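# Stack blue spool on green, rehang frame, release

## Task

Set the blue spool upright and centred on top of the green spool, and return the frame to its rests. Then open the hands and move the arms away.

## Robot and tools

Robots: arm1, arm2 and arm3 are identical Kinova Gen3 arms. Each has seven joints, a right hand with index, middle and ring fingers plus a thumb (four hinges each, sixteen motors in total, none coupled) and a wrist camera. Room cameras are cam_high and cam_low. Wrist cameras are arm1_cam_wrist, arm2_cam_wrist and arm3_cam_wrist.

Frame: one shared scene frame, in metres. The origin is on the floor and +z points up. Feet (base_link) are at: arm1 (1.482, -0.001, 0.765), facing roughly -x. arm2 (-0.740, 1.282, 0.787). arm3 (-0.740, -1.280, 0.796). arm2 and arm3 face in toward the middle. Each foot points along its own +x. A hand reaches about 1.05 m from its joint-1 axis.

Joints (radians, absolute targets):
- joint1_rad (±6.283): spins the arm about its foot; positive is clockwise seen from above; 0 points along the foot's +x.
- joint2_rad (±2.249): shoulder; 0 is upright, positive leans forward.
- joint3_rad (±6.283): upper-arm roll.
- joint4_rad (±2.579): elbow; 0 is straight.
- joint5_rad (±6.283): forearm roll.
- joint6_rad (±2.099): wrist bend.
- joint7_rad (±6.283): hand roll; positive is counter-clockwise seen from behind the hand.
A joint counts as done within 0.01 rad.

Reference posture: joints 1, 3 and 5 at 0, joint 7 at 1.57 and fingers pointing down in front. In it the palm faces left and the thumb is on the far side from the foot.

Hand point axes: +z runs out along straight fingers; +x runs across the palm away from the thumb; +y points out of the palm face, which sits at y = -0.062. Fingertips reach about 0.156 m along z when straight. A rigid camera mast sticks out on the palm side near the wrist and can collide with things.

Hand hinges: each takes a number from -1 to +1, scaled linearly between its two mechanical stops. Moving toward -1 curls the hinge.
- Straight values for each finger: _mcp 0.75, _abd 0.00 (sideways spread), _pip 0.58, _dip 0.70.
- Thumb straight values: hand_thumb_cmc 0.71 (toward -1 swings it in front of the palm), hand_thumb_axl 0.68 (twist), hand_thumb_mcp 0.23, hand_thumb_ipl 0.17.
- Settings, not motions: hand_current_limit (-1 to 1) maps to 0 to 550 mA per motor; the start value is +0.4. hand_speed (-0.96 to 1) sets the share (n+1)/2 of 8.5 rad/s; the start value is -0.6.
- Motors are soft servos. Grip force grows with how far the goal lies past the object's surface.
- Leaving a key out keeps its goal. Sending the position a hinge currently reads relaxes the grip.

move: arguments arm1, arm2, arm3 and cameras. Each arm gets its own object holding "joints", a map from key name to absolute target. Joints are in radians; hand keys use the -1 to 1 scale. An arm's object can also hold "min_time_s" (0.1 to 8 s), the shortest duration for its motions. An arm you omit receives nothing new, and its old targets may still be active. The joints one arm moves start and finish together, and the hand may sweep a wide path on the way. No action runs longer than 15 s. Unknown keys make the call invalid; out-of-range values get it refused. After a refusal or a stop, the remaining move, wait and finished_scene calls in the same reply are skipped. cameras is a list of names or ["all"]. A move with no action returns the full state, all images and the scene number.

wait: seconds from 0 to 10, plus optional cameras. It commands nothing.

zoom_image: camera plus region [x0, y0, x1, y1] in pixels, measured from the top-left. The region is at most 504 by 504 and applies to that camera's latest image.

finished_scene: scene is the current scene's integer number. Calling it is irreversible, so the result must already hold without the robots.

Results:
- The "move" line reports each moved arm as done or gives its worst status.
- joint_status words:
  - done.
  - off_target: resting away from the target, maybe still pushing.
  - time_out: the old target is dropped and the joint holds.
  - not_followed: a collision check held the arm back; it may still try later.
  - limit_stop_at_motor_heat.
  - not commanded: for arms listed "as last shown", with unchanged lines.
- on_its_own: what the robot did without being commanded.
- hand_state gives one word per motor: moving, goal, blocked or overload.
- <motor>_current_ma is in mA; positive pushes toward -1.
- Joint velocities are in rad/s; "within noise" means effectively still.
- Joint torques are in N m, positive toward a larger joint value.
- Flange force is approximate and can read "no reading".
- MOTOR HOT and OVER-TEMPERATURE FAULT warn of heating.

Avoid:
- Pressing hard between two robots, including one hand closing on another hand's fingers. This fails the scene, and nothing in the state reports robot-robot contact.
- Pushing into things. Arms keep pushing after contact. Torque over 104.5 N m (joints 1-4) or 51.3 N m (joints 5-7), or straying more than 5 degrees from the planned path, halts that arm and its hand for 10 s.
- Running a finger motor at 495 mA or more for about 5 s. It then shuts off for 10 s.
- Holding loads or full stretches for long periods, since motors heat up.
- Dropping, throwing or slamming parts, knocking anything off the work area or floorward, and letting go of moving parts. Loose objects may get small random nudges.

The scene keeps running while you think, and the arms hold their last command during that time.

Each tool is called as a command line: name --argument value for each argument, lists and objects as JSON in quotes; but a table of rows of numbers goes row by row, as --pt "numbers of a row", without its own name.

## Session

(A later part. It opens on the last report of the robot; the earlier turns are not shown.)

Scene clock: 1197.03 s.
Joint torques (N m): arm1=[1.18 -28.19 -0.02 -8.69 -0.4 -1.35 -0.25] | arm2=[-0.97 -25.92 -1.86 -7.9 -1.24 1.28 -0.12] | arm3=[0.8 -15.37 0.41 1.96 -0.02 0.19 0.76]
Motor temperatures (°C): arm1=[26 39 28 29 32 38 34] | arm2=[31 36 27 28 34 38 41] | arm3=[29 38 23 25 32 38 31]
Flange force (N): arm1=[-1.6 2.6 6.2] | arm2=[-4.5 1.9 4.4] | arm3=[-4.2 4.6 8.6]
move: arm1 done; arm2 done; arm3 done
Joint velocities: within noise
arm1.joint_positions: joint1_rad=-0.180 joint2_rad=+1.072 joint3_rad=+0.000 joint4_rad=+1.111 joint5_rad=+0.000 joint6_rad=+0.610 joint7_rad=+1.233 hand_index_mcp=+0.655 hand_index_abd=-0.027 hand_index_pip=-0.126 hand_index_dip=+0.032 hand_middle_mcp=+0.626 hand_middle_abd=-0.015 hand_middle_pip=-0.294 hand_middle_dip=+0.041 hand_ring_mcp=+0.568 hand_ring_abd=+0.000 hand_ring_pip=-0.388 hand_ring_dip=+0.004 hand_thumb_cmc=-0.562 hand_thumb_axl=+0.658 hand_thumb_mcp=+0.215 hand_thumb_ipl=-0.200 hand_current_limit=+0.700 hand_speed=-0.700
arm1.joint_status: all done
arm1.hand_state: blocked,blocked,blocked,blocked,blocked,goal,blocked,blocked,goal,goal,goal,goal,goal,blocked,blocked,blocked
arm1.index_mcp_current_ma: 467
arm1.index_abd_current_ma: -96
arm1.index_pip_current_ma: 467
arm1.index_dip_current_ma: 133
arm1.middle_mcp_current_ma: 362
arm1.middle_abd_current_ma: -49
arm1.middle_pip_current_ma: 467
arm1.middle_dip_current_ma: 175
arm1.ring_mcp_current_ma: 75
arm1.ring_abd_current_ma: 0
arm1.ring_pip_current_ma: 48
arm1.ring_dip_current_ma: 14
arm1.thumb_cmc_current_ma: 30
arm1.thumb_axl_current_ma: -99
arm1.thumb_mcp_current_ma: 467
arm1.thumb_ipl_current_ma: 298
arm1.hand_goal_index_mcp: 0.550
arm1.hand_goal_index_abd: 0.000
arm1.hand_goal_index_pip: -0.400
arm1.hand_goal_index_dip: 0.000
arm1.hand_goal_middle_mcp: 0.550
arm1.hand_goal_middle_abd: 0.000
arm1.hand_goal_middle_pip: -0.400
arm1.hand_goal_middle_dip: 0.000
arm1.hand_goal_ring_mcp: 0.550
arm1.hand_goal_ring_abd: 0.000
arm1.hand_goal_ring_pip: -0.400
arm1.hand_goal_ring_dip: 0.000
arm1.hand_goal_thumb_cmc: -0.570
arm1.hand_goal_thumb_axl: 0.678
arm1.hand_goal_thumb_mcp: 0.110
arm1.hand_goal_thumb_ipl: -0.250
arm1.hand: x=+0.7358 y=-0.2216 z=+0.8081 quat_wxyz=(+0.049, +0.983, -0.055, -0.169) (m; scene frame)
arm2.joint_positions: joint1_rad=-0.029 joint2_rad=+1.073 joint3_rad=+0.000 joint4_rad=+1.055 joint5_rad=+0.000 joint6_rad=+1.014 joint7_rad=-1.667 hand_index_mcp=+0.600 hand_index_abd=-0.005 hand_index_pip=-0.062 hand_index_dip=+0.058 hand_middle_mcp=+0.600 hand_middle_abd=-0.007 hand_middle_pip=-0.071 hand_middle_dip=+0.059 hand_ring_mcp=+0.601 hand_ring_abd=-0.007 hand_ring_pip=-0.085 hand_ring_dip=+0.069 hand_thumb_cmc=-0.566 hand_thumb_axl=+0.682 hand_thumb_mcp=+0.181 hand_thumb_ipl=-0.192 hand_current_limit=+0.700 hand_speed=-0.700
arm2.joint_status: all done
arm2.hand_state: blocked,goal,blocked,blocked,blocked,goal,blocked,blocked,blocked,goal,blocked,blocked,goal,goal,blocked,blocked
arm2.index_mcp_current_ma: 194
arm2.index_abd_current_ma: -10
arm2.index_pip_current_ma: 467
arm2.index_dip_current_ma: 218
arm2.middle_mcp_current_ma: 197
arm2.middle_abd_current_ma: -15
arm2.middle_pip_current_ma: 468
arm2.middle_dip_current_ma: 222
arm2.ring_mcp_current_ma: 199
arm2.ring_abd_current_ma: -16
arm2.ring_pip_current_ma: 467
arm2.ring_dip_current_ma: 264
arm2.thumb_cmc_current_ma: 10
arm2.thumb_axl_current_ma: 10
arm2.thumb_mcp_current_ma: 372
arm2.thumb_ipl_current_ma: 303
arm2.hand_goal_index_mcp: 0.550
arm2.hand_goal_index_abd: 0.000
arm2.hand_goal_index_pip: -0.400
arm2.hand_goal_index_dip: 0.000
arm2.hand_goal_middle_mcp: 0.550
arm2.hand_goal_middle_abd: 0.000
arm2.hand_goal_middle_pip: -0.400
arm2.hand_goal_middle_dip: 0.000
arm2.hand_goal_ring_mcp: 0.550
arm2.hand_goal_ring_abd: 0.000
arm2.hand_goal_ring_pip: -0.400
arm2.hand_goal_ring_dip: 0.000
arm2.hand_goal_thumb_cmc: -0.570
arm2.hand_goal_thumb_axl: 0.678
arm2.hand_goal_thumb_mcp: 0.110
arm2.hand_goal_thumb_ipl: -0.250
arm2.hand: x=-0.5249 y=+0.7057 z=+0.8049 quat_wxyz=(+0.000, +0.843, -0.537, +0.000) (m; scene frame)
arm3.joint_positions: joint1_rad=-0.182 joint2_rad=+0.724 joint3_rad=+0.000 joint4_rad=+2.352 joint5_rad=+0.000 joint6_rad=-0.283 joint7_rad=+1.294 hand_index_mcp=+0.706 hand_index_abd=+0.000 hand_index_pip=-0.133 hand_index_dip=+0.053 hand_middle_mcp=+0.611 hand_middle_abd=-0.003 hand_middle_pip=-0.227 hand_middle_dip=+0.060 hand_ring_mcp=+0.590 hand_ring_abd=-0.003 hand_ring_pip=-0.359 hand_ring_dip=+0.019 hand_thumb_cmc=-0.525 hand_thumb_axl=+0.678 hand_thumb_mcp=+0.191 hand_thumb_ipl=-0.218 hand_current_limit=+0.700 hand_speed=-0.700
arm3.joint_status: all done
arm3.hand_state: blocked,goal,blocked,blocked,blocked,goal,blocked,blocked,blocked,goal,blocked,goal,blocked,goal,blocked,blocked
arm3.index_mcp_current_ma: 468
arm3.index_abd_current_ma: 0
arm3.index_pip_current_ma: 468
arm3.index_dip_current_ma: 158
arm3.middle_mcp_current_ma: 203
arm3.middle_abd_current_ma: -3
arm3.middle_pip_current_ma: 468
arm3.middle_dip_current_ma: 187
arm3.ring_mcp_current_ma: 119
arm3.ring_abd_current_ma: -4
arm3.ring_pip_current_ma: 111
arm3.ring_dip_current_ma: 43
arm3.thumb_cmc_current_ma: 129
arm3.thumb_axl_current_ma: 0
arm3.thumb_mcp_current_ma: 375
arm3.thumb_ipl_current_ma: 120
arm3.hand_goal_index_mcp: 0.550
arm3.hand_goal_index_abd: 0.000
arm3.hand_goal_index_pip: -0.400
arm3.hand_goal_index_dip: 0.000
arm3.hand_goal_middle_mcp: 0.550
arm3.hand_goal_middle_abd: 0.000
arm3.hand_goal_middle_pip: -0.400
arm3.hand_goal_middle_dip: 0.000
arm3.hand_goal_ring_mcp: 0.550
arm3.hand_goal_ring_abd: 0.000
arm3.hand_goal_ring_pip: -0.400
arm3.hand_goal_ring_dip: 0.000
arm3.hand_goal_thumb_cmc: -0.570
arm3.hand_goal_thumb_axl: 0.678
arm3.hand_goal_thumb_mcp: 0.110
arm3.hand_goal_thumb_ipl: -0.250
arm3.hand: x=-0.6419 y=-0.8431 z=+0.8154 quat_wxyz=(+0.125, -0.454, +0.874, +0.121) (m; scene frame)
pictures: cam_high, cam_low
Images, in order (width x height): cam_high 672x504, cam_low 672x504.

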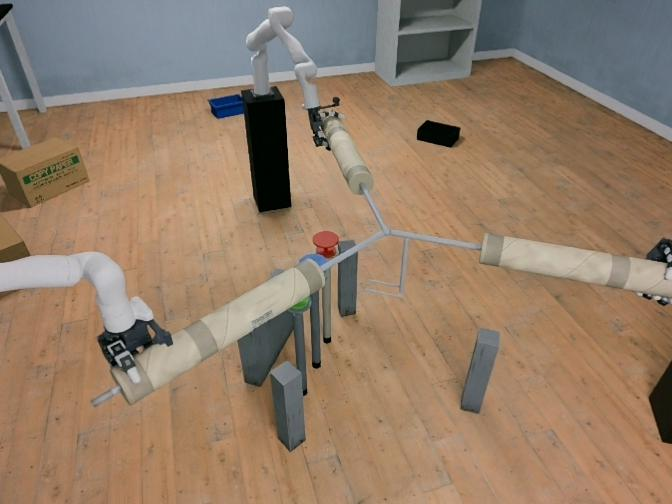

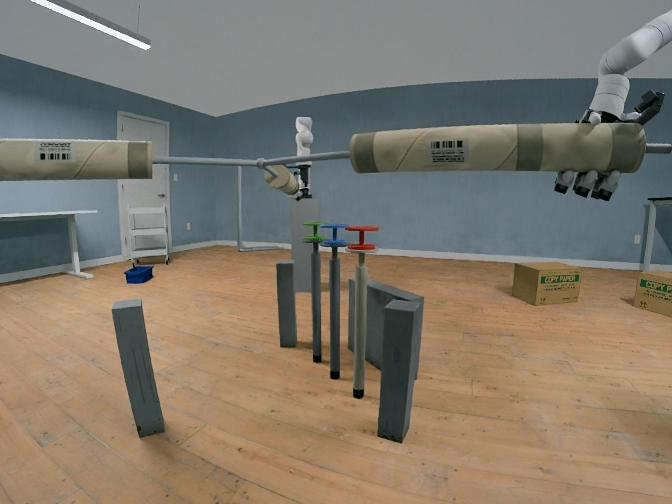

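move --arm1 '{"joints":{"joint2_rad":1.0133,"joint4_rad":1.0969,"joint6_rad":0.6823},"min_time_s":2.5}' --arm2 '{"joints":{"joint2_rad":1.0179,"joint4_rad":1.036,"joint6_rad":1.0877},"min_time_s":2.5}' --arm3 '{"joints":{"joint2_rad":0.5915,"joint4_rad":2.3427,"joint6_rad":-0.1417},"min_time_s":2.5}'

move --arm1 '{"joints":{"joint1_rad":-0.036,"joint2_rad":0.8793,"joint4_rad":1.3945,"joint6_rad":0.5187,"joint7_rad":1.377},"min_time_s":5}' --arm2 '{"joints":{"joint1_rad":-0.202,"joint2_rad":0.8783,"joint4_rad":1.3561,"joint6_rad":0.9072,"joint7_rad":-1.840},"min_time_s":5}' --arm3 '{"joints":{"joint1_rad":-0.161,"joint2_rad":0.7086,"joint4_rad":1.9471,"joint6_rad":0.1368,"joint7_rad":1.3153},"min_time_s":5}' --cameras '["all"]'

zoom_image --camera "cam_high" --region '[260, 190, 410, 340]'

zoom_image --camera "cam_low" --region '[240, 130, 410, 300]'

Scene clock: 1323.10 s.
Joint torques (N m): arm1=[1.29 -28.03 0.02 -9.29 -0.37 -1.42 -0.21] | arm2=[-1.04 -25.93 -2.12 -8.36 -1.34 1.31 -0.19] | arm3=[1 -14.75 0.4 0.61 -0.08 0.36 0.75]
Motor temperatures (°C): arm1=[26 39 27 29 32 38 34] | arm2=[31 37 27 28 34 38 41] | arm3=[29 38 23 25 32 38 31]
Flange force (N): arm1=[-0.9 2.6 5.8] | arm2=[-4.5 2.2 5.1] | arm3=[-3.8 5.7 9.0]
move: arm1 done; arm2 done; arm3 done
Joint velocities: within noise
arm1.joint_positions: joint1_rad=-0.180 joint2_rad=+1.013 joint3_rad=+0.000 joint4_rad=+1.097 joint5_rad=+0.000 joint6_rad=+0.682 joint7_rad=+1.233 hand_index_mcp=+0.655 hand_index_abd=-0.024 hand_index_pip=-0.126 hand_index_dip=+0.032 hand_middle_mcp=+0.626 hand_middle_abd=-0.015 hand_middle_pip=-0.294 hand_middle_dip=+0.041 hand_ring_mcp=+0.568 hand_ring_abd=+0.000 hand_ring_pip=-0.388 hand_ring_dip=+0.004 hand_thumb_cmc=-0.561 hand_thumb_axl=+0.658 hand_thumb_mcp=+0.215 hand_thumb_ipl=-0.200 hand_current_limit=+0.700 hand_speed=-0.700
arm1.joint_status: all done
arm1.hand_state: blocked,blocked,blocked,blocked,blocked,goal,blocked,blocked,goal,goal,goal,goal,goal,blocked,blocked,blocked
arm1.index_mcp_current_ma: 468
arm1.index_abd_current_ma: -86
arm1.index_pip_current_ma: 467
arm1.index_dip_current_ma: 134
arm1.middle_mcp_current_ma: 362
arm1.middle_abd_current_ma: -49
arm1.middle_pip_current_ma: 468
arm1.middle_dip_current_ma: 175
arm1.ring_mcp_current_ma: 75
arm1.ring_abd_current_ma: 0
arm1.ring_pip_current_ma: 48
arm1.ring_dip_current_ma: 14
arm1.thumb_cmc_current_ma: 32
arm1.thumb_axl_current_ma: -99
arm1.thumb_mcp_current_ma: 468
arm1.thumb_ipl_current_ma: 297
arm1.hand_goal_index_mcp: 0.550
arm1.hand_goal_index_abd: 0.000
arm1.hand_goal_index_pip: -0.400
arm1.hand_goal_index_dip: 0.000
arm1.hand_goal_middle_mcp: 0.550
arm1.hand_goal_middle_abd: 0.000
arm1.hand_goal_middle_pip: -0.400
arm1.hand_goal_middle_dip: 0.000
arm1.hand_goal_ring_mcp: 0.550
arm1.hand_goal_ring_abd: 0.000
arm1.hand_goal_ring_pip: -0.400
arm1.hand_goal_ring_dip: 0.000
arm1.hand_goal_thumb_cmc: -0.570
arm1.hand_goal_thumb_axl: 0.678
arm1.hand_goal_thumb_mcp: 0.110
arm1.hand_goal_thumb_ipl: -0.250
arm1.hand: x=+0.7360 y=-0.2216 z=+0.8483 quat_wxyz=(+0.049, +0.983, -0.055, -0.169) (m; scene frame)
arm2.joint_positions: joint1_rad=-0.029 joint2_rad=+1.018 joint3_rad=+0.000 joint4_rad=+1.036 joint5_rad=+0.000 joint6_rad=+1.088 joint7_rad=-1.667 hand_index_mcp=+0.600 hand_index_abd=-0.007 hand_index_pip=-0.062 hand_index_dip=+0.058 hand_middle_mcp=+0.600 hand_middle_abd=-0.009 hand_middle_pip=-0.071 hand_middle_dip=+0.059 hand_ring_mcp=+0.601 hand_ring_abd=-0.009 hand_ring_pip=-0.086 hand_ring_dip=+0.069 hand_thumb_cmc=-0.566 hand_thumb_axl=+0.681 hand_thumb_mcp=+0.181 hand_thumb_ipl=-0.192 hand_current_limit=+0.700 hand_speed=-0.700
arm2.joint_status: all done
arm2.hand_state: blocked,goal,blocked,blocked,blocked,goal,blocked,blocked,blocked,goal,blocked,blocked,goal,goal,blocked,blocked
arm2.index_mcp_current_ma: 194
arm2.index_abd_current_ma: -15
arm2.index_pip_current_ma: 468
arm2.index_dip_current_ma: 218
arm2.middle_mcp_current_ma: 197
arm2.middle_abd_current_ma: -20
arm2.middle_pip_current_ma: 468
arm2.middle_dip_current_ma: 222
arm2.ring_mcp_current_ma: 199
arm2.ring_abd_current_ma: -21
arm2.ring_pip_current_ma: 468
arm2.ring_dip_current_ma: 264
arm2.thumb_cmc_current_ma: 9
arm2.thumb_axl_current_ma: 10
arm2.thumb_mcp_current_ma: 372
arm2.thumb_ipl_current_ma: 303
arm2.hand_goal_index_mcp: 0.550
arm2.hand_goal_index_abd: 0.000
arm2.hand_goal_index_pip: -0.400
arm2.hand_goal_index_dip: 0.000
arm2.hand_goal_middle_mcp: 0.550
arm2.hand_goal_middle_abd: 0.000
arm2.hand_goal_middle_pip: -0.400
arm2.hand_goal_middle_dip: 0.000
arm2.hand_goal_ring_mcp: 0.550
arm2.hand_goal_ring_abd: 0.000
arm2.hand_goal_ring_pip: -0.400
arm2.hand_goal_ring_dip: 0.000
arm2.hand_goal_thumb_cmc: -0.570
arm2.hand_goal_thumb_axl: 0.678
arm2.hand_goal_thumb_mcp: 0.110
arm2.hand_goal_thumb_ipl: -0.250
arm2.hand: x=-0.5250 y=+0.7057 z=+0.8451 quat_wxyz=(+0.000, +0.843, -0.537, +0.000) (m; scene frame)
arm3.joint_positions: joint1_rad=-0.182 joint2_rad=+0.592 joint3_rad=+0.000 joint4_rad=+2.343 joint5_rad=+0.000 joint6_rad=-0.142 joint7_rad=+1.294 hand_index_mcp=+0.706 hand_index_abd=+0.001 hand_index_pip=-0.133 hand_index_dip=+0.053 hand_middle_mcp=+0.611 hand_middle_abd=-0.002 hand_middle_pip=-0.227 hand_middle_dip=+0.060 hand_ring_mcp=+0.590 hand_ring_abd=-0.003 hand_ring_pip=-0.359 hand_ring_dip=+0.019 hand_thumb_cmc=-0.525 hand_thumb_axl=+0.678 hand_thumb_mcp=+0.191 hand_thumb_ipl=-0.218 hand_current_limit=+0.700 hand_speed=-0.700
arm3.joint_status: all done
arm3.hand_state: blocked,goal,blocked,blocked,blocked,goal,blocked,blocked,blocked,goal,blocked,goal,blocked,goal,blocked,blocked
arm3.index_mcp_current_ma: 468
arm3.index_abd_current_ma: 0
arm3.index_pip_current_ma: 467
arm3.index_dip_current_ma: 158
arm3.middle_mcp_current_ma: 203
arm3.middle_abd_current_ma: -2
arm3.middle_pip_current_ma: 467
arm3.middle_dip_current_ma: 187
arm3.ring_mcp_current_ma: 117
arm3.ring_abd_current_ma: -4
arm3.ring_pip_current_ma: 111
arm3.ring_dip_current_ma: 43
arm3.thumb_cmc_current_ma: 130
arm3.thumb_axl_current_ma: 0
arm3.thumb_mcp_current_ma: 375
arm3.thumb_ipl_current_ma: 120
arm3.hand_goal_index_mcp: 0.550
arm3.hand_goal_index_abd: 0.000
arm3.hand_goal_index_pip: -0.400
arm3.hand_goal_index_dip: 0.000
arm3.hand_goal_middle_mcp: 0.550
arm3.hand_goal_middle_abd: 0.000
arm3.hand_goal_middle_pip: -0.400
arm3.hand_goal_middle_dip: 0.000
arm3.hand_goal_ring_mcp: 0.550
arm3.hand_goal_ring_abd: 0.000
arm3.hand_goal_ring_pip: -0.400
arm3.hand_goal_ring_dip: 0.000
arm3.hand_goal_thumb_cmc: -0.570
arm3.hand_goal_thumb_axl: 0.678
arm3.hand_goal_thumb_mcp: 0.110
arm3.hand_goal_thumb_ipl: -0.250
arm3.hand: x=-0.6418 y=-0.8432 z=+0.8554 quat_wxyz=(+0.125, -0.454, +0.874, +0.121) (m; scene frame)
pictures: none

Scene clock: 1328.47 s.
Joint torques (N m): arm1=[-1.26 -24.25 -1.78 -5.22 -0.9 0.41 -0.45] | arm2=[2.49 -21.87 1.24 -5.07 -0.11 2.58 -0.41] | arm3=[0.53 -20.37 -0.02 -4.84 -0.6 -0.96 0.46]
Motor temperatures (°C): arm1=[26 39 27 29 32 38 34] | arm2=[31 37 27 28 34 38 41] | arm3=[29 38 23 25 32 38 31]
Flange force (N): arm1=[-7.8 -0.8 8.3] | arm2=[-0.2 -3.7 4.4] | arm3=[-0.5 2.9 6.6]
move: arm1 done; arm2 done; arm3 done
Joint velocities: within noise
arm1.joint_positions: joint1_rad=-0.036 joint2_rad=+0.879 joint3_rad=+0.000 joint4_rad=+1.394 joint5_rad=+0.000 joint6_rad=+0.519 joint7_rad=+1.377 hand_index_mcp=+0.642 hand_index_abd=-0.030 hand_index_pip=-0.126 hand_index_dip=+0.065 hand_middle_mcp=+0.618 hand_middle_abd=-0.007 hand_middle_pip=-0.294 hand_middle_dip=+0.055 hand_ring_mcp=+0.562 hand_ring_abd=+0.000 hand_ring_pip=-0.390 hand_ring_dip=+0.004 hand_thumb_cmc=-0.547 hand_thumb_axl=+0.657 hand_thumb_mcp=+0.219 hand_thumb_ipl=-0.217 hand_current_limit=+0.700 hand_speed=-0.700
arm1.joint_status: all done
arm1.hand_state: blocked,blocked,blocked,blocked,blocked,goal,blocked,blocked,goal,goal,goal,goal,blocked,blocked,blocked,blocked
arm1.index_mcp_current_ma: 443
arm1.index_abd_current_ma: -106
arm1.index_pip_current_ma: 467
arm1.index_dip_current_ma: 286
arm1.middle_mcp_current_ma: 320
arm1.middle_abd_current_ma: -23
arm1.middle_pip_current_ma: 468
arm1.middle_dip_current_ma: 240
arm1.ring_mcp_current_ma: 50
arm1.ring_abd_current_ma: 0
arm1.ring_pip_current_ma: 39
arm1.ring_dip_current_ma: 15
arm1.thumb_cmc_current_ma: 93
arm1.thumb_axl_current_ma: -106
arm1.thumb_mcp_current_ma: 468
arm1.thumb_ipl_current_ma: 190
arm1.hand_goal_index_mcp: 0.550
arm1.hand_goal_index_abd: 0.000
arm1.hand_goal_index_pip: -0.400
arm1.hand_goal_index_dip: 0.000
arm1.hand_goal_middle_mcp: 0.550
arm1.hand_goal_middle_abd: 0.000
arm1.hand_goal_middle_pip: -0.400
arm1.hand_goal_middle_dip: 0.000
arm1.hand_goal_ring_mcp: 0.550
arm1.hand_goal_ring_abd: 0.000
arm1.hand_goal_ring_pip: -0.400
arm1.hand_goal_ring_dip: 0.000
arm1.hand_goal_thumb_cmc: -0.570
arm1.hand_goal_thumb_axl: 0.678
arm1.hand_goal_thumb_mcp: 0.110
arm1.hand_goal_thumb_ipl: -0.250
arm1.hand: x=+0.7855 y=-0.1127 z=+0.8482 quat_wxyz=(+0.024, +0.983, -0.055, -0.174) (m; scene frame)
arm2.joint_positions: joint1_rad=-0.202 joint2_rad=+0.878 joint3_rad=+0.000 joint4_rad=+1.356 joint5_rad=+0.000 joint6_rad=+0.907 joint7_rad=-1.840 hand_index_mcp=+0.610 hand_index_abd=-0.011 hand_index_pip=-0.120 hand_index_dip=+0.047 hand_middle_mcp=+0.612 hand_middle_abd=-0.011 hand_middle_pip=-0.127 hand_middle_dip=+0.048 hand_ring_mcp=+0.612 hand_ring_abd=-0.012 hand_ring_pip=-0.138 hand_ring_dip=+0.056 hand_thumb_cmc=-0.573 hand_thumb_axl=+0.679 hand_thumb_mcp=+0.203 hand_thumb_ipl=-0.192 hand_current_limit=+0.700 hand_speed=-0.700
arm2.joint_status: all done
arm2.hand_state: blocked,goal,blocked,blocked,blocked,goal,blocked,blocked,blocked,goal,blocked,blocked,goal,goal,blocked,blocked
arm2.index_mcp_current_ma: 243
arm2.index_abd_current_ma: -26
arm2.index_pip_current_ma: 468
arm2.index_dip_current_ma: 171
arm2.middle_mcp_current_ma: 251
arm2.middle_abd_current_ma: -27
arm2.middle_pip_current_ma: 468
arm2.middle_dip_current_ma: 174
arm2.ring_mcp_current_ma: 252
arm2.ring_abd_current_ma: -29
arm2.ring_pip_current_ma: 468
arm2.ring_dip_current_ma: 209
arm2.thumb_cmc_current_ma: -8
arm2.thumb_axl_current_ma: 2
arm2.thumb_mcp_current_ma: 468
arm2.thumb_ipl_current_ma: 303
arm2.hand_goal_index_mcp: 0.550
arm2.hand_goal_index_abd: 0.000
arm2.hand_goal_index_pip: -0.400
arm2.hand_goal_index_dip: 0.000
arm2.hand_goal_middle_mcp: 0.550
arm2.hand_goal_middle_abd: 0.000
arm2.hand_goal_middle_pip: -0.400
arm2.hand_goal_middle_dip: 0.000
arm2.hand_goal_ring_mcp: 0.550
arm2.hand_goal_ring_abd: 0.000
arm2.hand_goal_ring_pip: -0.400
arm2.hand_goal_ring_dip: 0.000
arm2.hand_goal_thumb_cmc: -0.570
arm2.hand_goal_thumb_axl: 0.678
arm2.hand_goal_thumb_mcp: 0.110
arm2.hand_goal_thumb_ipl: -0.250
arm2.on_its_own: hand_index_pip moved -0.058 toward your old target -0.400; hand_middle_pip moved -0.056 toward your old target -0.400; hand_ring_pip moved -0.052 toward your old target -0.400
arm2.hand: x=-0.4749 y=+0.8154 z=+0.8452 quat_wxyz=(+0.000, +0.843, -0.538, +0.000) (m; scene frame)
arm3.joint_positions: joint1_rad=-0.161 joint2_rad=+0.709 joint3_rad=+0.000 joint4_rad=+1.947 joint5_rad=+0.000 joint6_rad=+0.137 joint7_rad=+1.315 hand_index_mcp=+0.706 hand_index_abd=+0.000 hand_index_pip=-0.133 hand_index_dip=+0.053 hand_middle_mcp=+0.611 hand_middle_abd=-0.003 hand_middle_pip=-0.230 hand_middle_dip=+0.060 hand_ring_mcp=+0.589 hand_ring_abd=-0.003 hand_ring_pip=-0.360 hand_ring_dip=+0.017 hand_thumb_cmc=-0.525 hand_thumb_axl=+0.675 hand_thumb_mcp=+0.191 hand_thumb_ipl=-0.221 hand_current_limit=+0.700 hand_speed=-0.700
arm3.joint_status: all done
arm3.hand_state: blocked,goal,blocked,blocked,blocked,goal,blocked,blocked,blocked,goal,blocked,goal,blocked,goal,blocked,blocked
arm3.index_mcp_current_ma: 467
arm3.index_abd_current_ma: 0
arm3.index_pip_current_ma: 468
arm3.index_dip_current_ma: 158
arm3.middle_mcp_current_ma: 203
arm3.middle_abd_current_ma: -3
arm3.middle_pip_current_ma: 467
arm3.middle_dip_current_ma: 187
arm3.ring_mcp_current_ma: 114
arm3.ring_abd_current_ma: -4
arm3.ring_pip_current_ma: 110
arm3.ring_dip_current_ma: 37
arm3.thumb_cmc_current_ma: 129
arm3.thumb_axl_current_ma: -5
arm3.thumb_mcp_current_ma: 375
arm3.thumb_ipl_current_ma: 104
arm3.hand_goal_index_mcp: 0.550
arm3.hand_goal_index_abd: 0.000
arm3.hand_goal_index_pip: -0.400
arm3.hand_goal_index_dip: 0.000
arm3.hand_goal_middle_mcp: 0.550
arm3.hand_goal_middle_abd: 0.000
arm3.hand_goal_middle_pip: -0.400
arm3.hand_goal_middle_dip: 0.000
arm3.hand_goal_ring_mcp: 0.550
arm3.hand_goal_ring_abd: 0.000
arm3.hand_goal_ring_pip: -0.400
arm3.hand_goal_ring_dip: 0.000
arm3.hand_goal_thumb_cmc: -0.570
arm3.hand_goal_thumb_axl: 0.678
arm3.hand_goal_thumb_mcp: 0.110
arm3.hand_goal_thumb_ipl: -0.250
arm3.hand: x=-0.5919 y=-0.7327 z=+0.8548 quat_wxyz=(+0.128, -0.454, +0.874, +0.118) (m; scene frame)
pictures: arm1_cam_wrist, arm2_cam_wrist, arm3_cam_wrist, cam_high, cam_low
Images, in order (width x height): arm1_cam_wrist 672x504, arm2_cam_wrist 672x504, arm3_cam_wrist 672x504, cam_high 672x504, cam_low 672x504.

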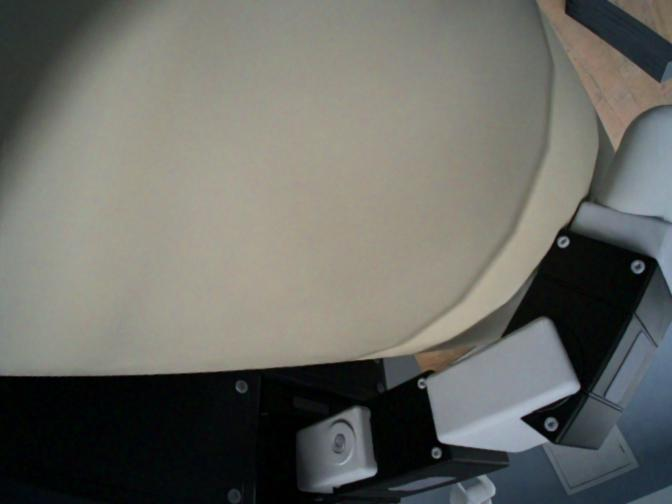

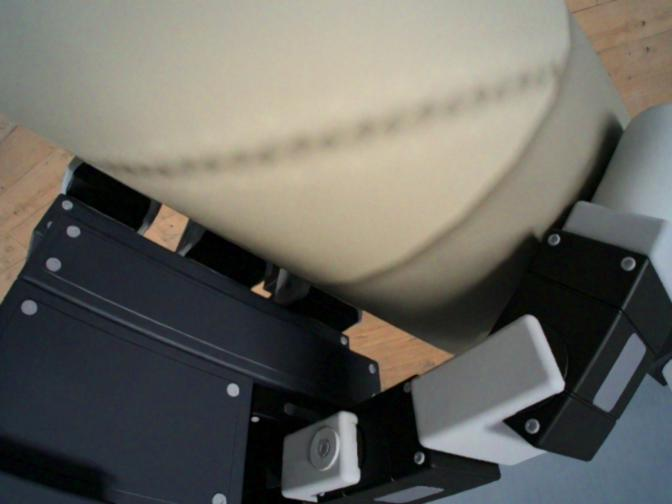

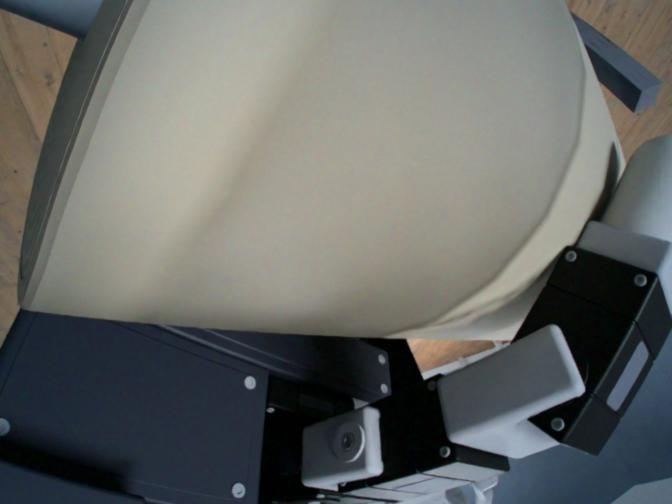

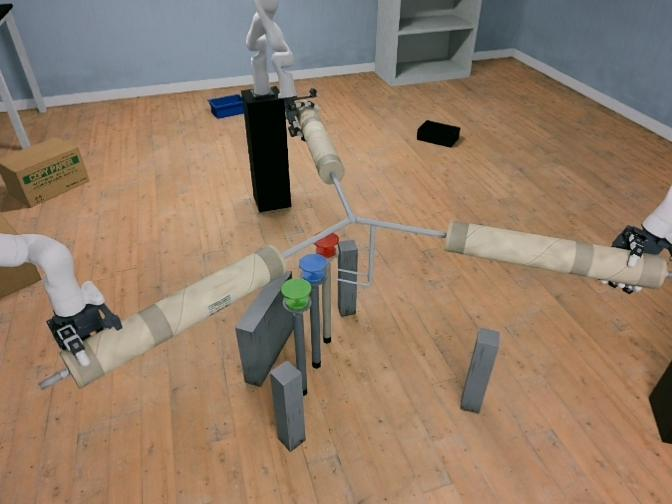

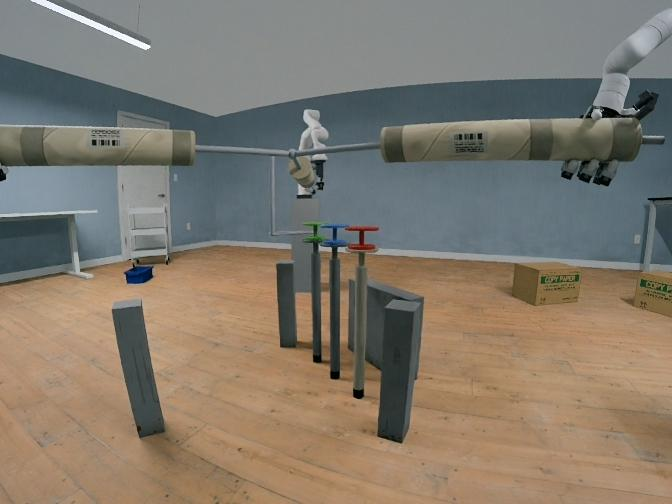

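Scaled by 3.360 from the camera's 672x504 image, which has a finer 960x720 frame.

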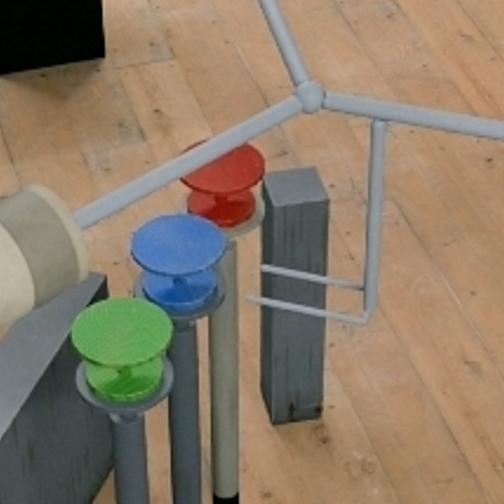

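Scaled by 2.965 from the camera's 672x504 image, which has a finer 960x720 frame.

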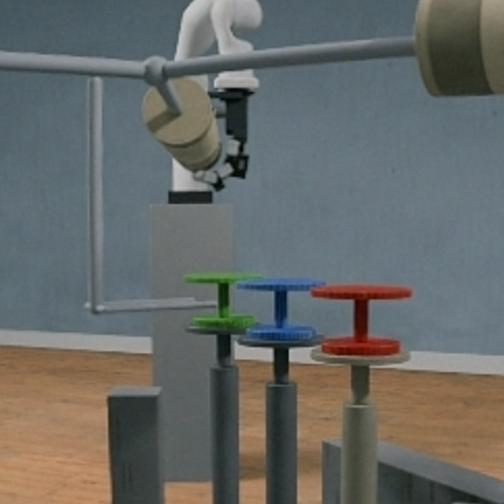

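move --arm1 '{"joints":{"joint1_rad":0.033,"joint2_rad":0.8215,"joint4_rad":1.5586,"joint6_rad":0.4124,"joint7_rad":1.4465},"min_time_s":4}' --arm2 '{"joints":{"joint1_rad":-0.308,"joint2_rad":0.8716,"joint4_rad":1.405,"joint6_rad":0.865,"joint7_rad":-1.946},"min_time_s":4}' --arm3 '{"joints":{"joint1_rad":-0.127,"joint2_rad":0.7995,"joint4_rad":1.7436,"joint6_rad":0.2494,"joint7_rad":1.3493},"min_time_s":4}' --cameras '["cam_high","cam_low"]'

zoom_image --camera "cam_high" --region '[260, 190, 410, 340]'

zoom_image --camera "cam_low" --region '[240, 150, 410, 300]'

Scene clock: 1399.47 s.
Joint torques (N m): arm1=[-0.36 -23.33 -0.96 -5.65 -1.3 -0.36 -1.13] | arm2=[2.03 -21.38 0.71 -4.67 -0.35 2.61 -0.41] | arm3=[1.83 -23.11 1.35 -6.72 -0.67 -1.39 0.31]
Motor temperatures (°C): arm1=[26 38 27 28 32 38 34] | arm2=[31 35 27 28 34 38 41] | arm3=[29 38 23 25 32 38 31]
Flange force (N): arm1=[-5.2 -1.6 7.6] | arm2=[-0.1 -3.1 4.2] | arm3=[1.2 4.3 5.9]
move: arm1 done; arm2 done; arm3 done
Joint velocities: within noise
arm1.joint_positions: joint1_rad=+0.033 joint2_rad=+0.821 joint3_rad=+0.000 joint4_rad=+1.559 joint5_rad=+0.000 joint6_rad=+0.412 joint7_rad=+1.446 hand_index_mcp=+0.630 hand_index_abd=-0.029 hand_index_pip=-0.126 hand_index_dip=+0.072 hand_middle_mcp=+0.609 hand_middle_abd=-0.007 hand_middle_pip=-0.294 hand_middle_dip=+0.057 hand_ring_mcp=+0.559 hand_ring_abd=+0.000 hand_ring_pip=-0.394 hand_ring_dip=+0.003 hand_thumb_cmc=-0.541 hand_thumb_axl=+0.657 hand_thumb_mcp=+0.222 hand_thumb_ipl=-0.217 hand_current_limit=+0.700 hand_speed=-0.700
arm1.joint_status: all done
arm1.hand_state: blocked,blocked,blocked,blocked,blocked,goal,blocked,blocked,goal,goal,goal,goal,blocked,blocked,blocked,blocked
arm1.index_mcp_current_ma: 382
arm1.index_abd_current_ma: -105
arm1.index_pip_current_ma: 467
arm1.index_dip_current_ma: 322
arm1.middle_mcp_current_ma: 273
arm1.middle_abd_current_ma: -21
arm1.middle_pip_current_ma: 467
arm1.middle_dip_current_ma: 250
arm1.ring_mcp_current_ma: 36
arm1.ring_abd_current_ma: 0
arm1.ring_pip_current_ma: 24
arm1.ring_dip_current_ma: 10
arm1.thumb_cmc_current_ma: 122
arm1.thumb_axl_current_ma: -106
arm1.thumb_mcp_current_ma: 467
arm1.thumb_ipl_current_ma: 189
arm1.hand_goal_index_mcp: 0.550
arm1.hand_goal_index_abd: 0.000
arm1.hand_goal_index_pip: -0.400
arm1.hand_goal_index_dip: 0.000
arm1.hand_goal_middle_mcp: 0.550
arm1.hand_goal_middle_abd: 0.000
arm1.hand_goal_middle_pip: -0.400
arm1.hand_goal_middle_dip: 0.000
arm1.hand_goal_ring_mcp: 0.550
arm1.hand_goal_ring_abd: 0.000
arm1.hand_goal_ring_pip: -0.400
arm1.hand_goal_ring_dip: 0.000
arm1.hand_goal_thumb_cmc: -0.570
arm1.hand_goal_thumb_axl: 0.678
arm1.hand_goal_thumb_mcp: 0.110
arm1.hand_goal_thumb_ipl: -0.250
arm1.hand: x=+0.8236 y=-0.0663 z=+0.8401 quat_wxyz=(+0.012, +0.983, -0.055, -0.176) (m; scene frame)
arm2.joint_positions: joint1_rad=-0.308 joint2_rad=+0.872 joint3_rad=+0.000 joint4_rad=+1.405 joint5_rad=+0.000 joint6_rad=+0.865 joint7_rad=-1.946 hand_index_mcp=+0.611 hand_index_abd=-0.011 hand_index_pip=-0.124 hand_index_dip=+0.047 hand_middle_mcp=+0.613 hand_middle_abd=-0.010 hand_middle_pip=-0.131 hand_middle_dip=+0.048 hand_ring_mcp=+0.613 hand_ring_abd=-0.011 hand_ring_pip=-0.142 hand_ring_dip=+0.056 hand_thumb_cmc=-0.578 hand_thumb_axl=+0.677 hand_thumb_mcp=+0.203 hand_thumb_ipl=-0.192 hand_current_limit=+0.700 hand_speed=-0.700
arm2.joint_status: all done
arm2.hand_state: blocked,goal,blocked,blocked,blocked,goal,blocked,blocked,blocked,goal,blocked,blocked,goal,goal,blocked,blocked
arm2.index_mcp_current_ma: 248
arm2.index_abd_current_ma: -25
arm2.index_pip_current_ma: 467
arm2.index_dip_current_ma: 169
arm2.middle_mcp_current_ma: 255
arm2.middle_abd_current_ma: -25
arm2.middle_pip_current_ma: 468
arm2.middle_dip_current_ma: 173
arm2.ring_mcp_current_ma: 257
arm2.ring_abd_current_ma: -27
arm2.ring_pip_current_ma: 468
arm2.ring_dip_current_ma: 208
arm2.thumb_cmc_current_ma: -22
arm2.thumb_axl_current_ma: -2
arm2.thumb_mcp_current_ma: 467
arm2.thumb_ipl_current_ma: 303
arm2.hand_goal_index_mcp: 0.550
arm2.hand_goal_index_abd: 0.000
arm2.hand_goal_index_pip: -0.400
arm2.hand_goal_index_dip: 0.000
arm2.hand_goal_middle_mcp: 0.550
arm2.hand_goal_middle_abd: 0.000
arm2.hand_goal_middle_pip: -0.400
arm2.hand_goal_middle_dip: 0.000
arm2.hand_goal_ring_mcp: 0.550
arm2.hand_goal_ring_abd: 0.000
arm2.hand_goal_ring_pip: -0.400
arm2.hand_goal_ring_dip: 0.000
arm2.hand_goal_thumb_cmc: -0.570
arm2.hand_goal_thumb_axl: 0.678
arm2.hand_goal_thumb_mcp: 0.110
arm2.hand_goal_thumb_ipl: -0.250
arm2.hand: x=-0.4366 y=+0.8622 z=+0.8372 quat_wxyz=(+0.000, +0.843, -0.538, +0.000) (m; scene frame)
arm3.joint_positions: joint1_rad=-0.127 joint2_rad=+0.799 joint3_rad=+0.000 joint4_rad=+1.744 joint5_rad=+0.000 joint6_rad=+0.249 joint7_rad=+1.349 hand_index_mcp=+0.706 hand_index_abd=-0.004 hand_index_pip=-0.133 hand_index_dip=+0.053 hand_middle_mcp=+0.611 hand_middle_abd=-0.006 hand_middle_pip=-0.232 hand_middle_dip=+0.060 hand_ring_mcp=+0.589 hand_ring_abd=-0.003 hand_ring_pip=-0.361 hand_ring_dip=+0.017 hand_thumb_cmc=-0.526 hand_thumb_axl=+0.675 hand_thumb_mcp=+0.191 hand_thumb_ipl=-0.224 hand_current_limit=+0.700 hand_speed=-0.700
arm3.joint_status: all done
arm3.hand_state: blocked,goal,blocked,blocked,blocked,goal,blocked,blocked,blocked,goal,blocked,goal,blocked,goal,blocked,blocked
arm3.index_mcp_current_ma: 467
arm3.index_abd_current_ma: -5
arm3.index_pip_current_ma: 467
arm3.index_dip_current_ma: 158
arm3.middle_mcp_current_ma: 203
arm3.middle_abd_current_ma: -8
arm3.middle_pip_current_ma: 467
arm3.middle_dip_current_ma: 187
arm3.ring_mcp_current_ma: 114
arm3.ring_abd_current_ma: -4
arm3.ring_pip_current_ma: 106
arm3.ring_dip_current_ma: 37
arm3.thumb_cmc_current_ma: 128
arm3.thumb_axl_current_ma: -5
arm3.thumb_mcp_current_ma: 375
arm3.thumb_ipl_current_ma: 91
arm3.hand_goal_index_mcp: 0.550
arm3.hand_goal_index_abd: 0.000
arm3.hand_goal_index_pip: -0.400
arm3.hand_goal_index_dip: 0.000
arm3.hand_goal_middle_mcp: 0.550
arm3.hand_goal_middle_abd: 0.000
arm3.hand_goal_middle_pip: -0.400
arm3.hand_goal_middle_dip: 0.000
arm3.hand_goal_ring_mcp: 0.550
arm3.hand_goal_ring_abd: 0.000
arm3.hand_goal_ring_pip: -0.400
arm3.hand_goal_ring_dip: 0.000
arm3.hand_goal_thumb_cmc: -0.570
arm3.hand_goal_thumb_axl: 0.678
arm3.hand_goal_thumb_mcp: 0.110
arm3.hand_goal_thumb_ipl: -0.250
arm3.hand: x=-0.5536 y=-0.6860 z=+0.8459 quat_wxyz=(+0.132, -0.454, +0.874, +0.114) (m; scene frame)
pictures: cam_high, cam_low
Images, in order (width x height): cam_high 672x504, cam_low 672x504.

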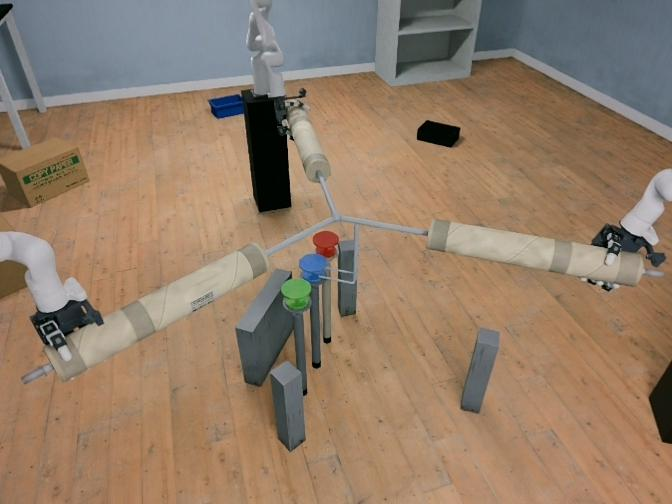

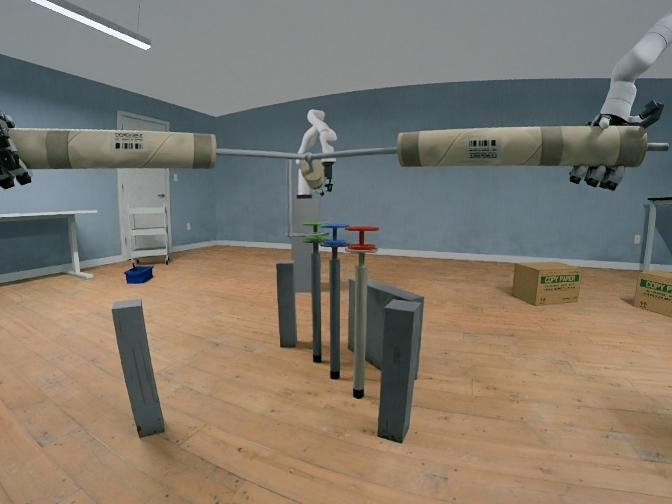

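Scaled by 3.360 from the camera's 672x504 image, which has a finer 960x720 frame.

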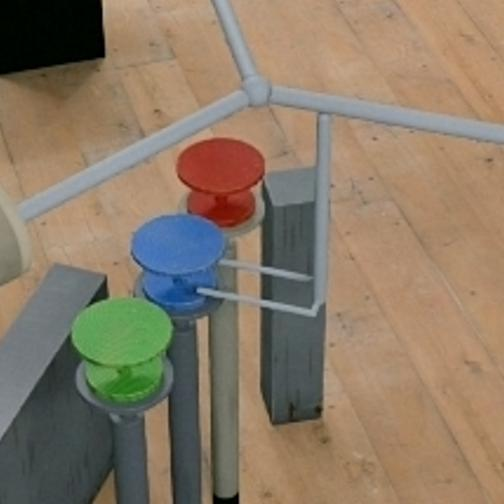

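Scaled by 2.965 from the camera's 672x504 image, which has a finer 960x720 frame.

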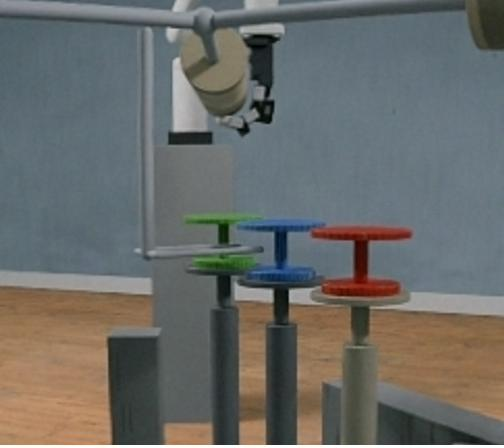

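move --arm1 '{"joints":{"joint1_rad":0.166,"joint2_rad":0.7482,"joint4_rad":1.7195,"joint6_rad":0.3248,"joint7_rad":1.5786},"min_time_s":5}' --arm2 '{"joints":{"joint1_rad":-0.474,"joint2_rad":0.8479,"joint4_rad":1.4614,"joint6_rad":0.8323,"joint7_rad":-2.1115},"min_time_s":5}' --arm3 '{"joints":{"joint1_rad":-0.102,"joint2_rad":0.9411,"joint4_rad":1.3795,"joint6_rad":0.4719,"joint7_rad":1.3746},"min_time_s":5}' --cameras '["cam_high","cam_low"]'

zoom_image --camera "cam_high" --region '[260, 190, 410, 340]'

zoom_image --camera "cam_low" --region '[260, 190, 410, 290]'

Scene clock: 1444.67 s.
Joint torques (N m): arm1=[0.16 -21.7 -0.38 -4.75 -1.36 -0.42 -1.22] | arm2=[1.16 -20.43 -0.39 -3.76 -0.9 2.9 -0.48] | arm3=[2.24 -26.62 1.71 -8.29 -0.66 -1.31 0.34]
Motor temperatures (°C): arm1=[26 37 27 28 32 38 34] | arm2=[31 35 27 28 34 38 41] | arm3=[29 38 23 25 32 38 31]
Flange force (N): arm1=[-5.6 -1.8 7.8] | arm2=[1.5 -2.3 3.8] | arm3=[0.6 4.5 5.7]
move: arm1 done; arm2 done; arm3 done
Joint velocities: within noise
arm1.joint_positions: joint1_rad=+0.166 joint2_rad=+0.748 joint3_rad=+0.000 joint4_rad=+1.719 joint5_rad=+0.000 joint6_rad=+0.325 joint7_rad=+1.579 hand_index_mcp=+0.602 hand_index_abd=-0.040 hand_index_pip=-0.123 hand_index_dip=+0.079 hand_middle_mcp=+0.590 hand_middle_abd=-0.012 hand_middle_pip=-0.294 hand_middle_dip=+0.059 hand_ring_mcp=+0.558 hand_ring_abd=+0.000 hand_ring_pip=-0.394 hand_ring_dip=+0.003 hand_thumb_cmc=-0.536 hand_thumb_axl=+0.657 hand_thumb_mcp=+0.241 hand_thumb_ipl=-0.217 hand_current_limit=+0.700 hand_speed=-0.700
arm1.joint_status: all done
arm1.hand_state: blocked,blocked,blocked,blocked,blocked,goal,blocked,blocked,goal,goal,goal,goal,blocked,blocked,blocked,blocked
arm1.index_mcp_current_ma: 242
arm1.index_abd_current_ma: -145
arm1.index_pip_current_ma: 467
arm1.index_dip_current_ma: 357
arm1.middle_mcp_current_ma: 179
arm1.middle_abd_current_ma: -39
arm1.middle_pip_current_ma: 467
arm1.middle_dip_current_ma: 258
arm1.ring_mcp_current_ma: 33
arm1.ring_abd_current_ma: 0
arm1.ring_pip_current_ma: 23
arm1.ring_dip_current_ma: 10
arm1.thumb_cmc_current_ma: 143
arm1.thumb_axl_current_ma: -106
arm1.thumb_mcp_current_ma: 468
arm1.thumb_ipl_current_ma: 189
arm1.hand_goal_index_mcp: 0.550
arm1.hand_goal_index_abd: 0.000
arm1.hand_goal_index_pip: -0.400
arm1.hand_goal_index_dip: 0.000
arm1.hand_goal_middle_mcp: 0.550
arm1.hand_goal_middle_abd: 0.000
arm1.hand_goal_middle_pip: -0.400
arm1.hand_goal_middle_dip: 0.000
arm1.hand_goal_ring_mcp: 0.550
arm1.hand_goal_ring_abd: 0.000
arm1.hand_goal_ring_pip: -0.400
arm1.hand_goal_ring_dip: 0.000
arm1.hand_goal_thumb_cmc: -0.570
arm1.hand_goal_thumb_axl: 0.678
arm1.hand_goal_thumb_mcp: 0.110
arm1.hand_goal_thumb_ipl: -0.250
arm1.on_its_own: hand_index_mcp moved -0.028 toward your old target +0.550
arm1.hand: x=+0.8729 y=+0.0117 z=+0.8397 quat_wxyz=(-0.011, +0.983, -0.055, -0.176) (m; scene frame)
arm2.joint_positions: joint1_rad=-0.474 joint2_rad=+0.848 joint3_rad=+0.000 joint4_rad=+1.461 joint5_rad=+0.000 joint6_rad=+0.832 joint7_rad=-2.112 hand_index_mcp=+0.613 hand_index_abd=-0.010 hand_index_pip=-0.128 hand_index_dip=+0.046 hand_middle_mcp=+0.614 hand_middle_abd=-0.010 hand_middle_pip=-0.135 hand_middle_dip=+0.047 hand_ring_mcp=+0.615 hand_ring_abd=-0.011 hand_ring_pip=-0.147 hand_ring_dip=+0.056 hand_thumb_cmc=-0.581 hand_thumb_axl=+0.676 hand_thumb_mcp=+0.203 hand_thumb_ipl=-0.192 hand_current_limit=+0.700 hand_speed=-0.700
arm2.joint_status: all done
arm2.hand_state: blocked,goal,blocked,blocked,blocked,goal,blocked,blocked,blocked,goal,blocked,blocked,goal,goal,blocked,blocked
arm2.index_mcp_current_ma: 253
arm2.index_abd_current_ma: -25
arm2.index_pip_current_ma: 467
arm2.index_dip_current_ma: 166
arm2.middle_mcp_current_ma: 259
arm2.middle_abd_current_ma: -23
arm2.middle_pip_current_ma: 467
arm2.middle_dip_current_ma: 172
arm2.ring_mcp_current_ma: 264
arm2.ring_abd_current_ma: -26
arm2.ring_pip_current_ma: 468
arm2.ring_dip_current_ma: 208
arm2.thumb_cmc_current_ma: -32
arm2.thumb_axl_current_ma: -4
arm2.thumb_mcp_current_ma: 467
arm2.thumb_ipl_current_ma: 303
arm2.hand_goal_index_mcp: 0.550
arm2.hand_goal_index_abd: 0.000
arm2.hand_goal_index_pip: -0.400
arm2.hand_goal_index_dip: 0.000
arm2.hand_goal_middle_mcp: 0.550
arm2.hand_goal_middle_abd: 0.000
arm2.hand_goal_middle_pip: -0.400
arm2.hand_goal_middle_dip: 0.000
arm2.hand_goal_ring_mcp: 0.550
arm2.hand_goal_ring_abd: 0.000
arm2.hand_goal_ring_pip: -0.400
arm2.hand_goal_ring_dip: 0.000
arm2.hand_goal_thumb_cmc: -0.570
arm2.hand_goal_thumb_axl: 0.678
arm2.hand_goal_thumb_mcp: 0.110
arm2.hand_goal_thumb_ipl: -0.250
arm2.hand: x=-0.3861 y=+0.9395 z=+0.8371 quat_wxyz=(+0.000, +0.843, -0.537, +0.000) (m; scene frame)
arm3.joint_positions: joint1_rad=-0.102 joint2_rad=+0.941 joint3_rad=+0.000 joint4_rad=+1.380 joint5_rad=+0.000 joint6_rad=+0.472 joint7_rad=+1.375 hand_index_mcp=+0.706 hand_index_abd=-0.015 hand_index_pip=-0.141 hand_index_dip=+0.053 hand_middle_mcp=+0.611 hand_middle_abd=-0.017 hand_middle_pip=-0.239 hand_middle_dip=+0.060 hand_ring_mcp=+0.588 hand_ring_abd=-0.003 hand_ring_pip=-0.363 hand_ring_dip=+0.016 hand_thumb_cmc=-0.529 hand_thumb_axl=+0.675 hand_thumb_mcp=+0.191 hand_thumb_ipl=-0.224 hand_current_limit=+0.700 hand_speed=-0.700
arm3.joint_status: all done
arm3.hand_state: blocked,goal,blocked,blocked,blocked,goal,blocked,blocked,blocked,goal,blocked,goal,blocked,goal,blocked,blocked
arm3.index_mcp_current_ma: 468
arm3.index_abd_current_ma: -25
arm3.index_pip_current_ma: 467
arm3.index_dip_current_ma: 158
arm3.middle_mcp_current_ma: 203
arm3.middle_abd_current_ma: -30
arm3.middle_pip_current_ma: 467
arm3.middle_dip_current_ma: 187
arm3.ring_mcp_current_ma: 111
arm3.ring_abd_current_ma: -4
arm3.ring_pip_current_ma: 99
arm3.ring_dip_current_ma: 35
arm3.thumb_cmc_current_ma: 114
arm3.thumb_axl_current_ma: -5
arm3.thumb_mcp_current_ma: 375
arm3.thumb_ipl_current_ma: 90
arm3.hand_goal_index_mcp: 0.550
arm3.hand_goal_index_abd: 0.000
arm3.hand_goal_index_pip: -0.400
arm3.hand_goal_index_dip: 0.000
arm3.hand_goal_middle_mcp: 0.550
arm3.hand_goal_middle_abd: 0.000
arm3.hand_goal_middle_pip: -0.400
arm3.hand_goal_middle_dip: 0.000
arm3.hand_goal_ring_mcp: 0.550
arm3.hand_goal_ring_abd: 0.000
arm3.hand_goal_ring_pip: -0.400
arm3.hand_goal_ring_dip: 0.000
arm3.hand_goal_thumb_cmc: -0.570
arm3.hand_goal_thumb_axl: 0.678
arm3.hand_goal_thumb_mcp: 0.110
arm3.hand_goal_thumb_ipl: -0.250
arm3.hand: x=-0.5037 y=-0.6085 z=+0.8453 quat_wxyz=(+0.134, -0.455, +0.874, +0.111) (m; scene frame)
pictures: cam_high, cam_low
Images, in order (width x height): cam_high 672x504, cam_low 672x504.

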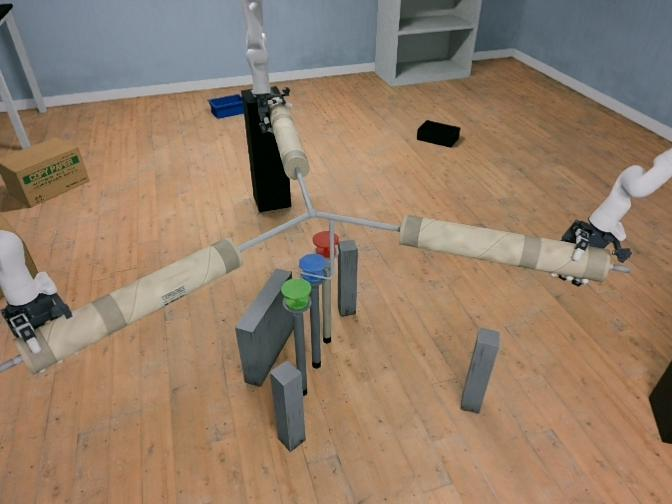

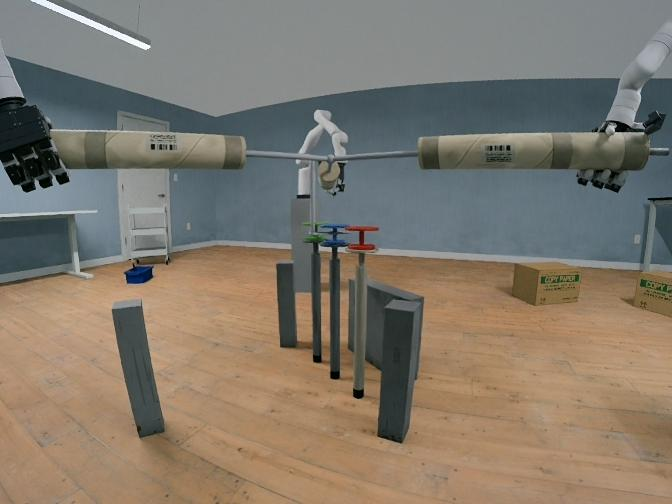

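Scaled by 3.360 from the camera's 672x504 image, which has a finer 960x720 frame.

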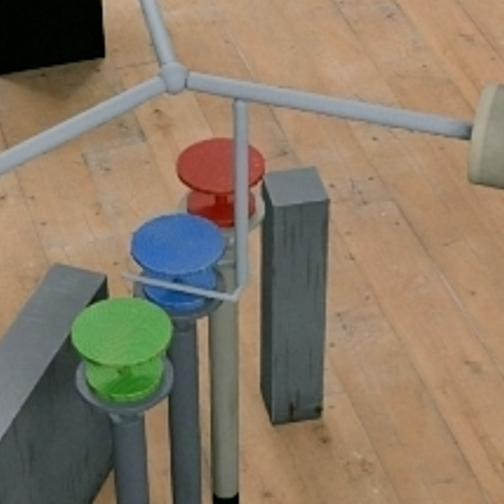

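Scaled by 3.360 from the camera's 672x504 image, which has a finer 960x720 frame.

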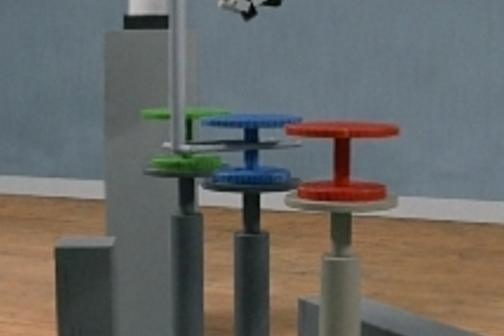

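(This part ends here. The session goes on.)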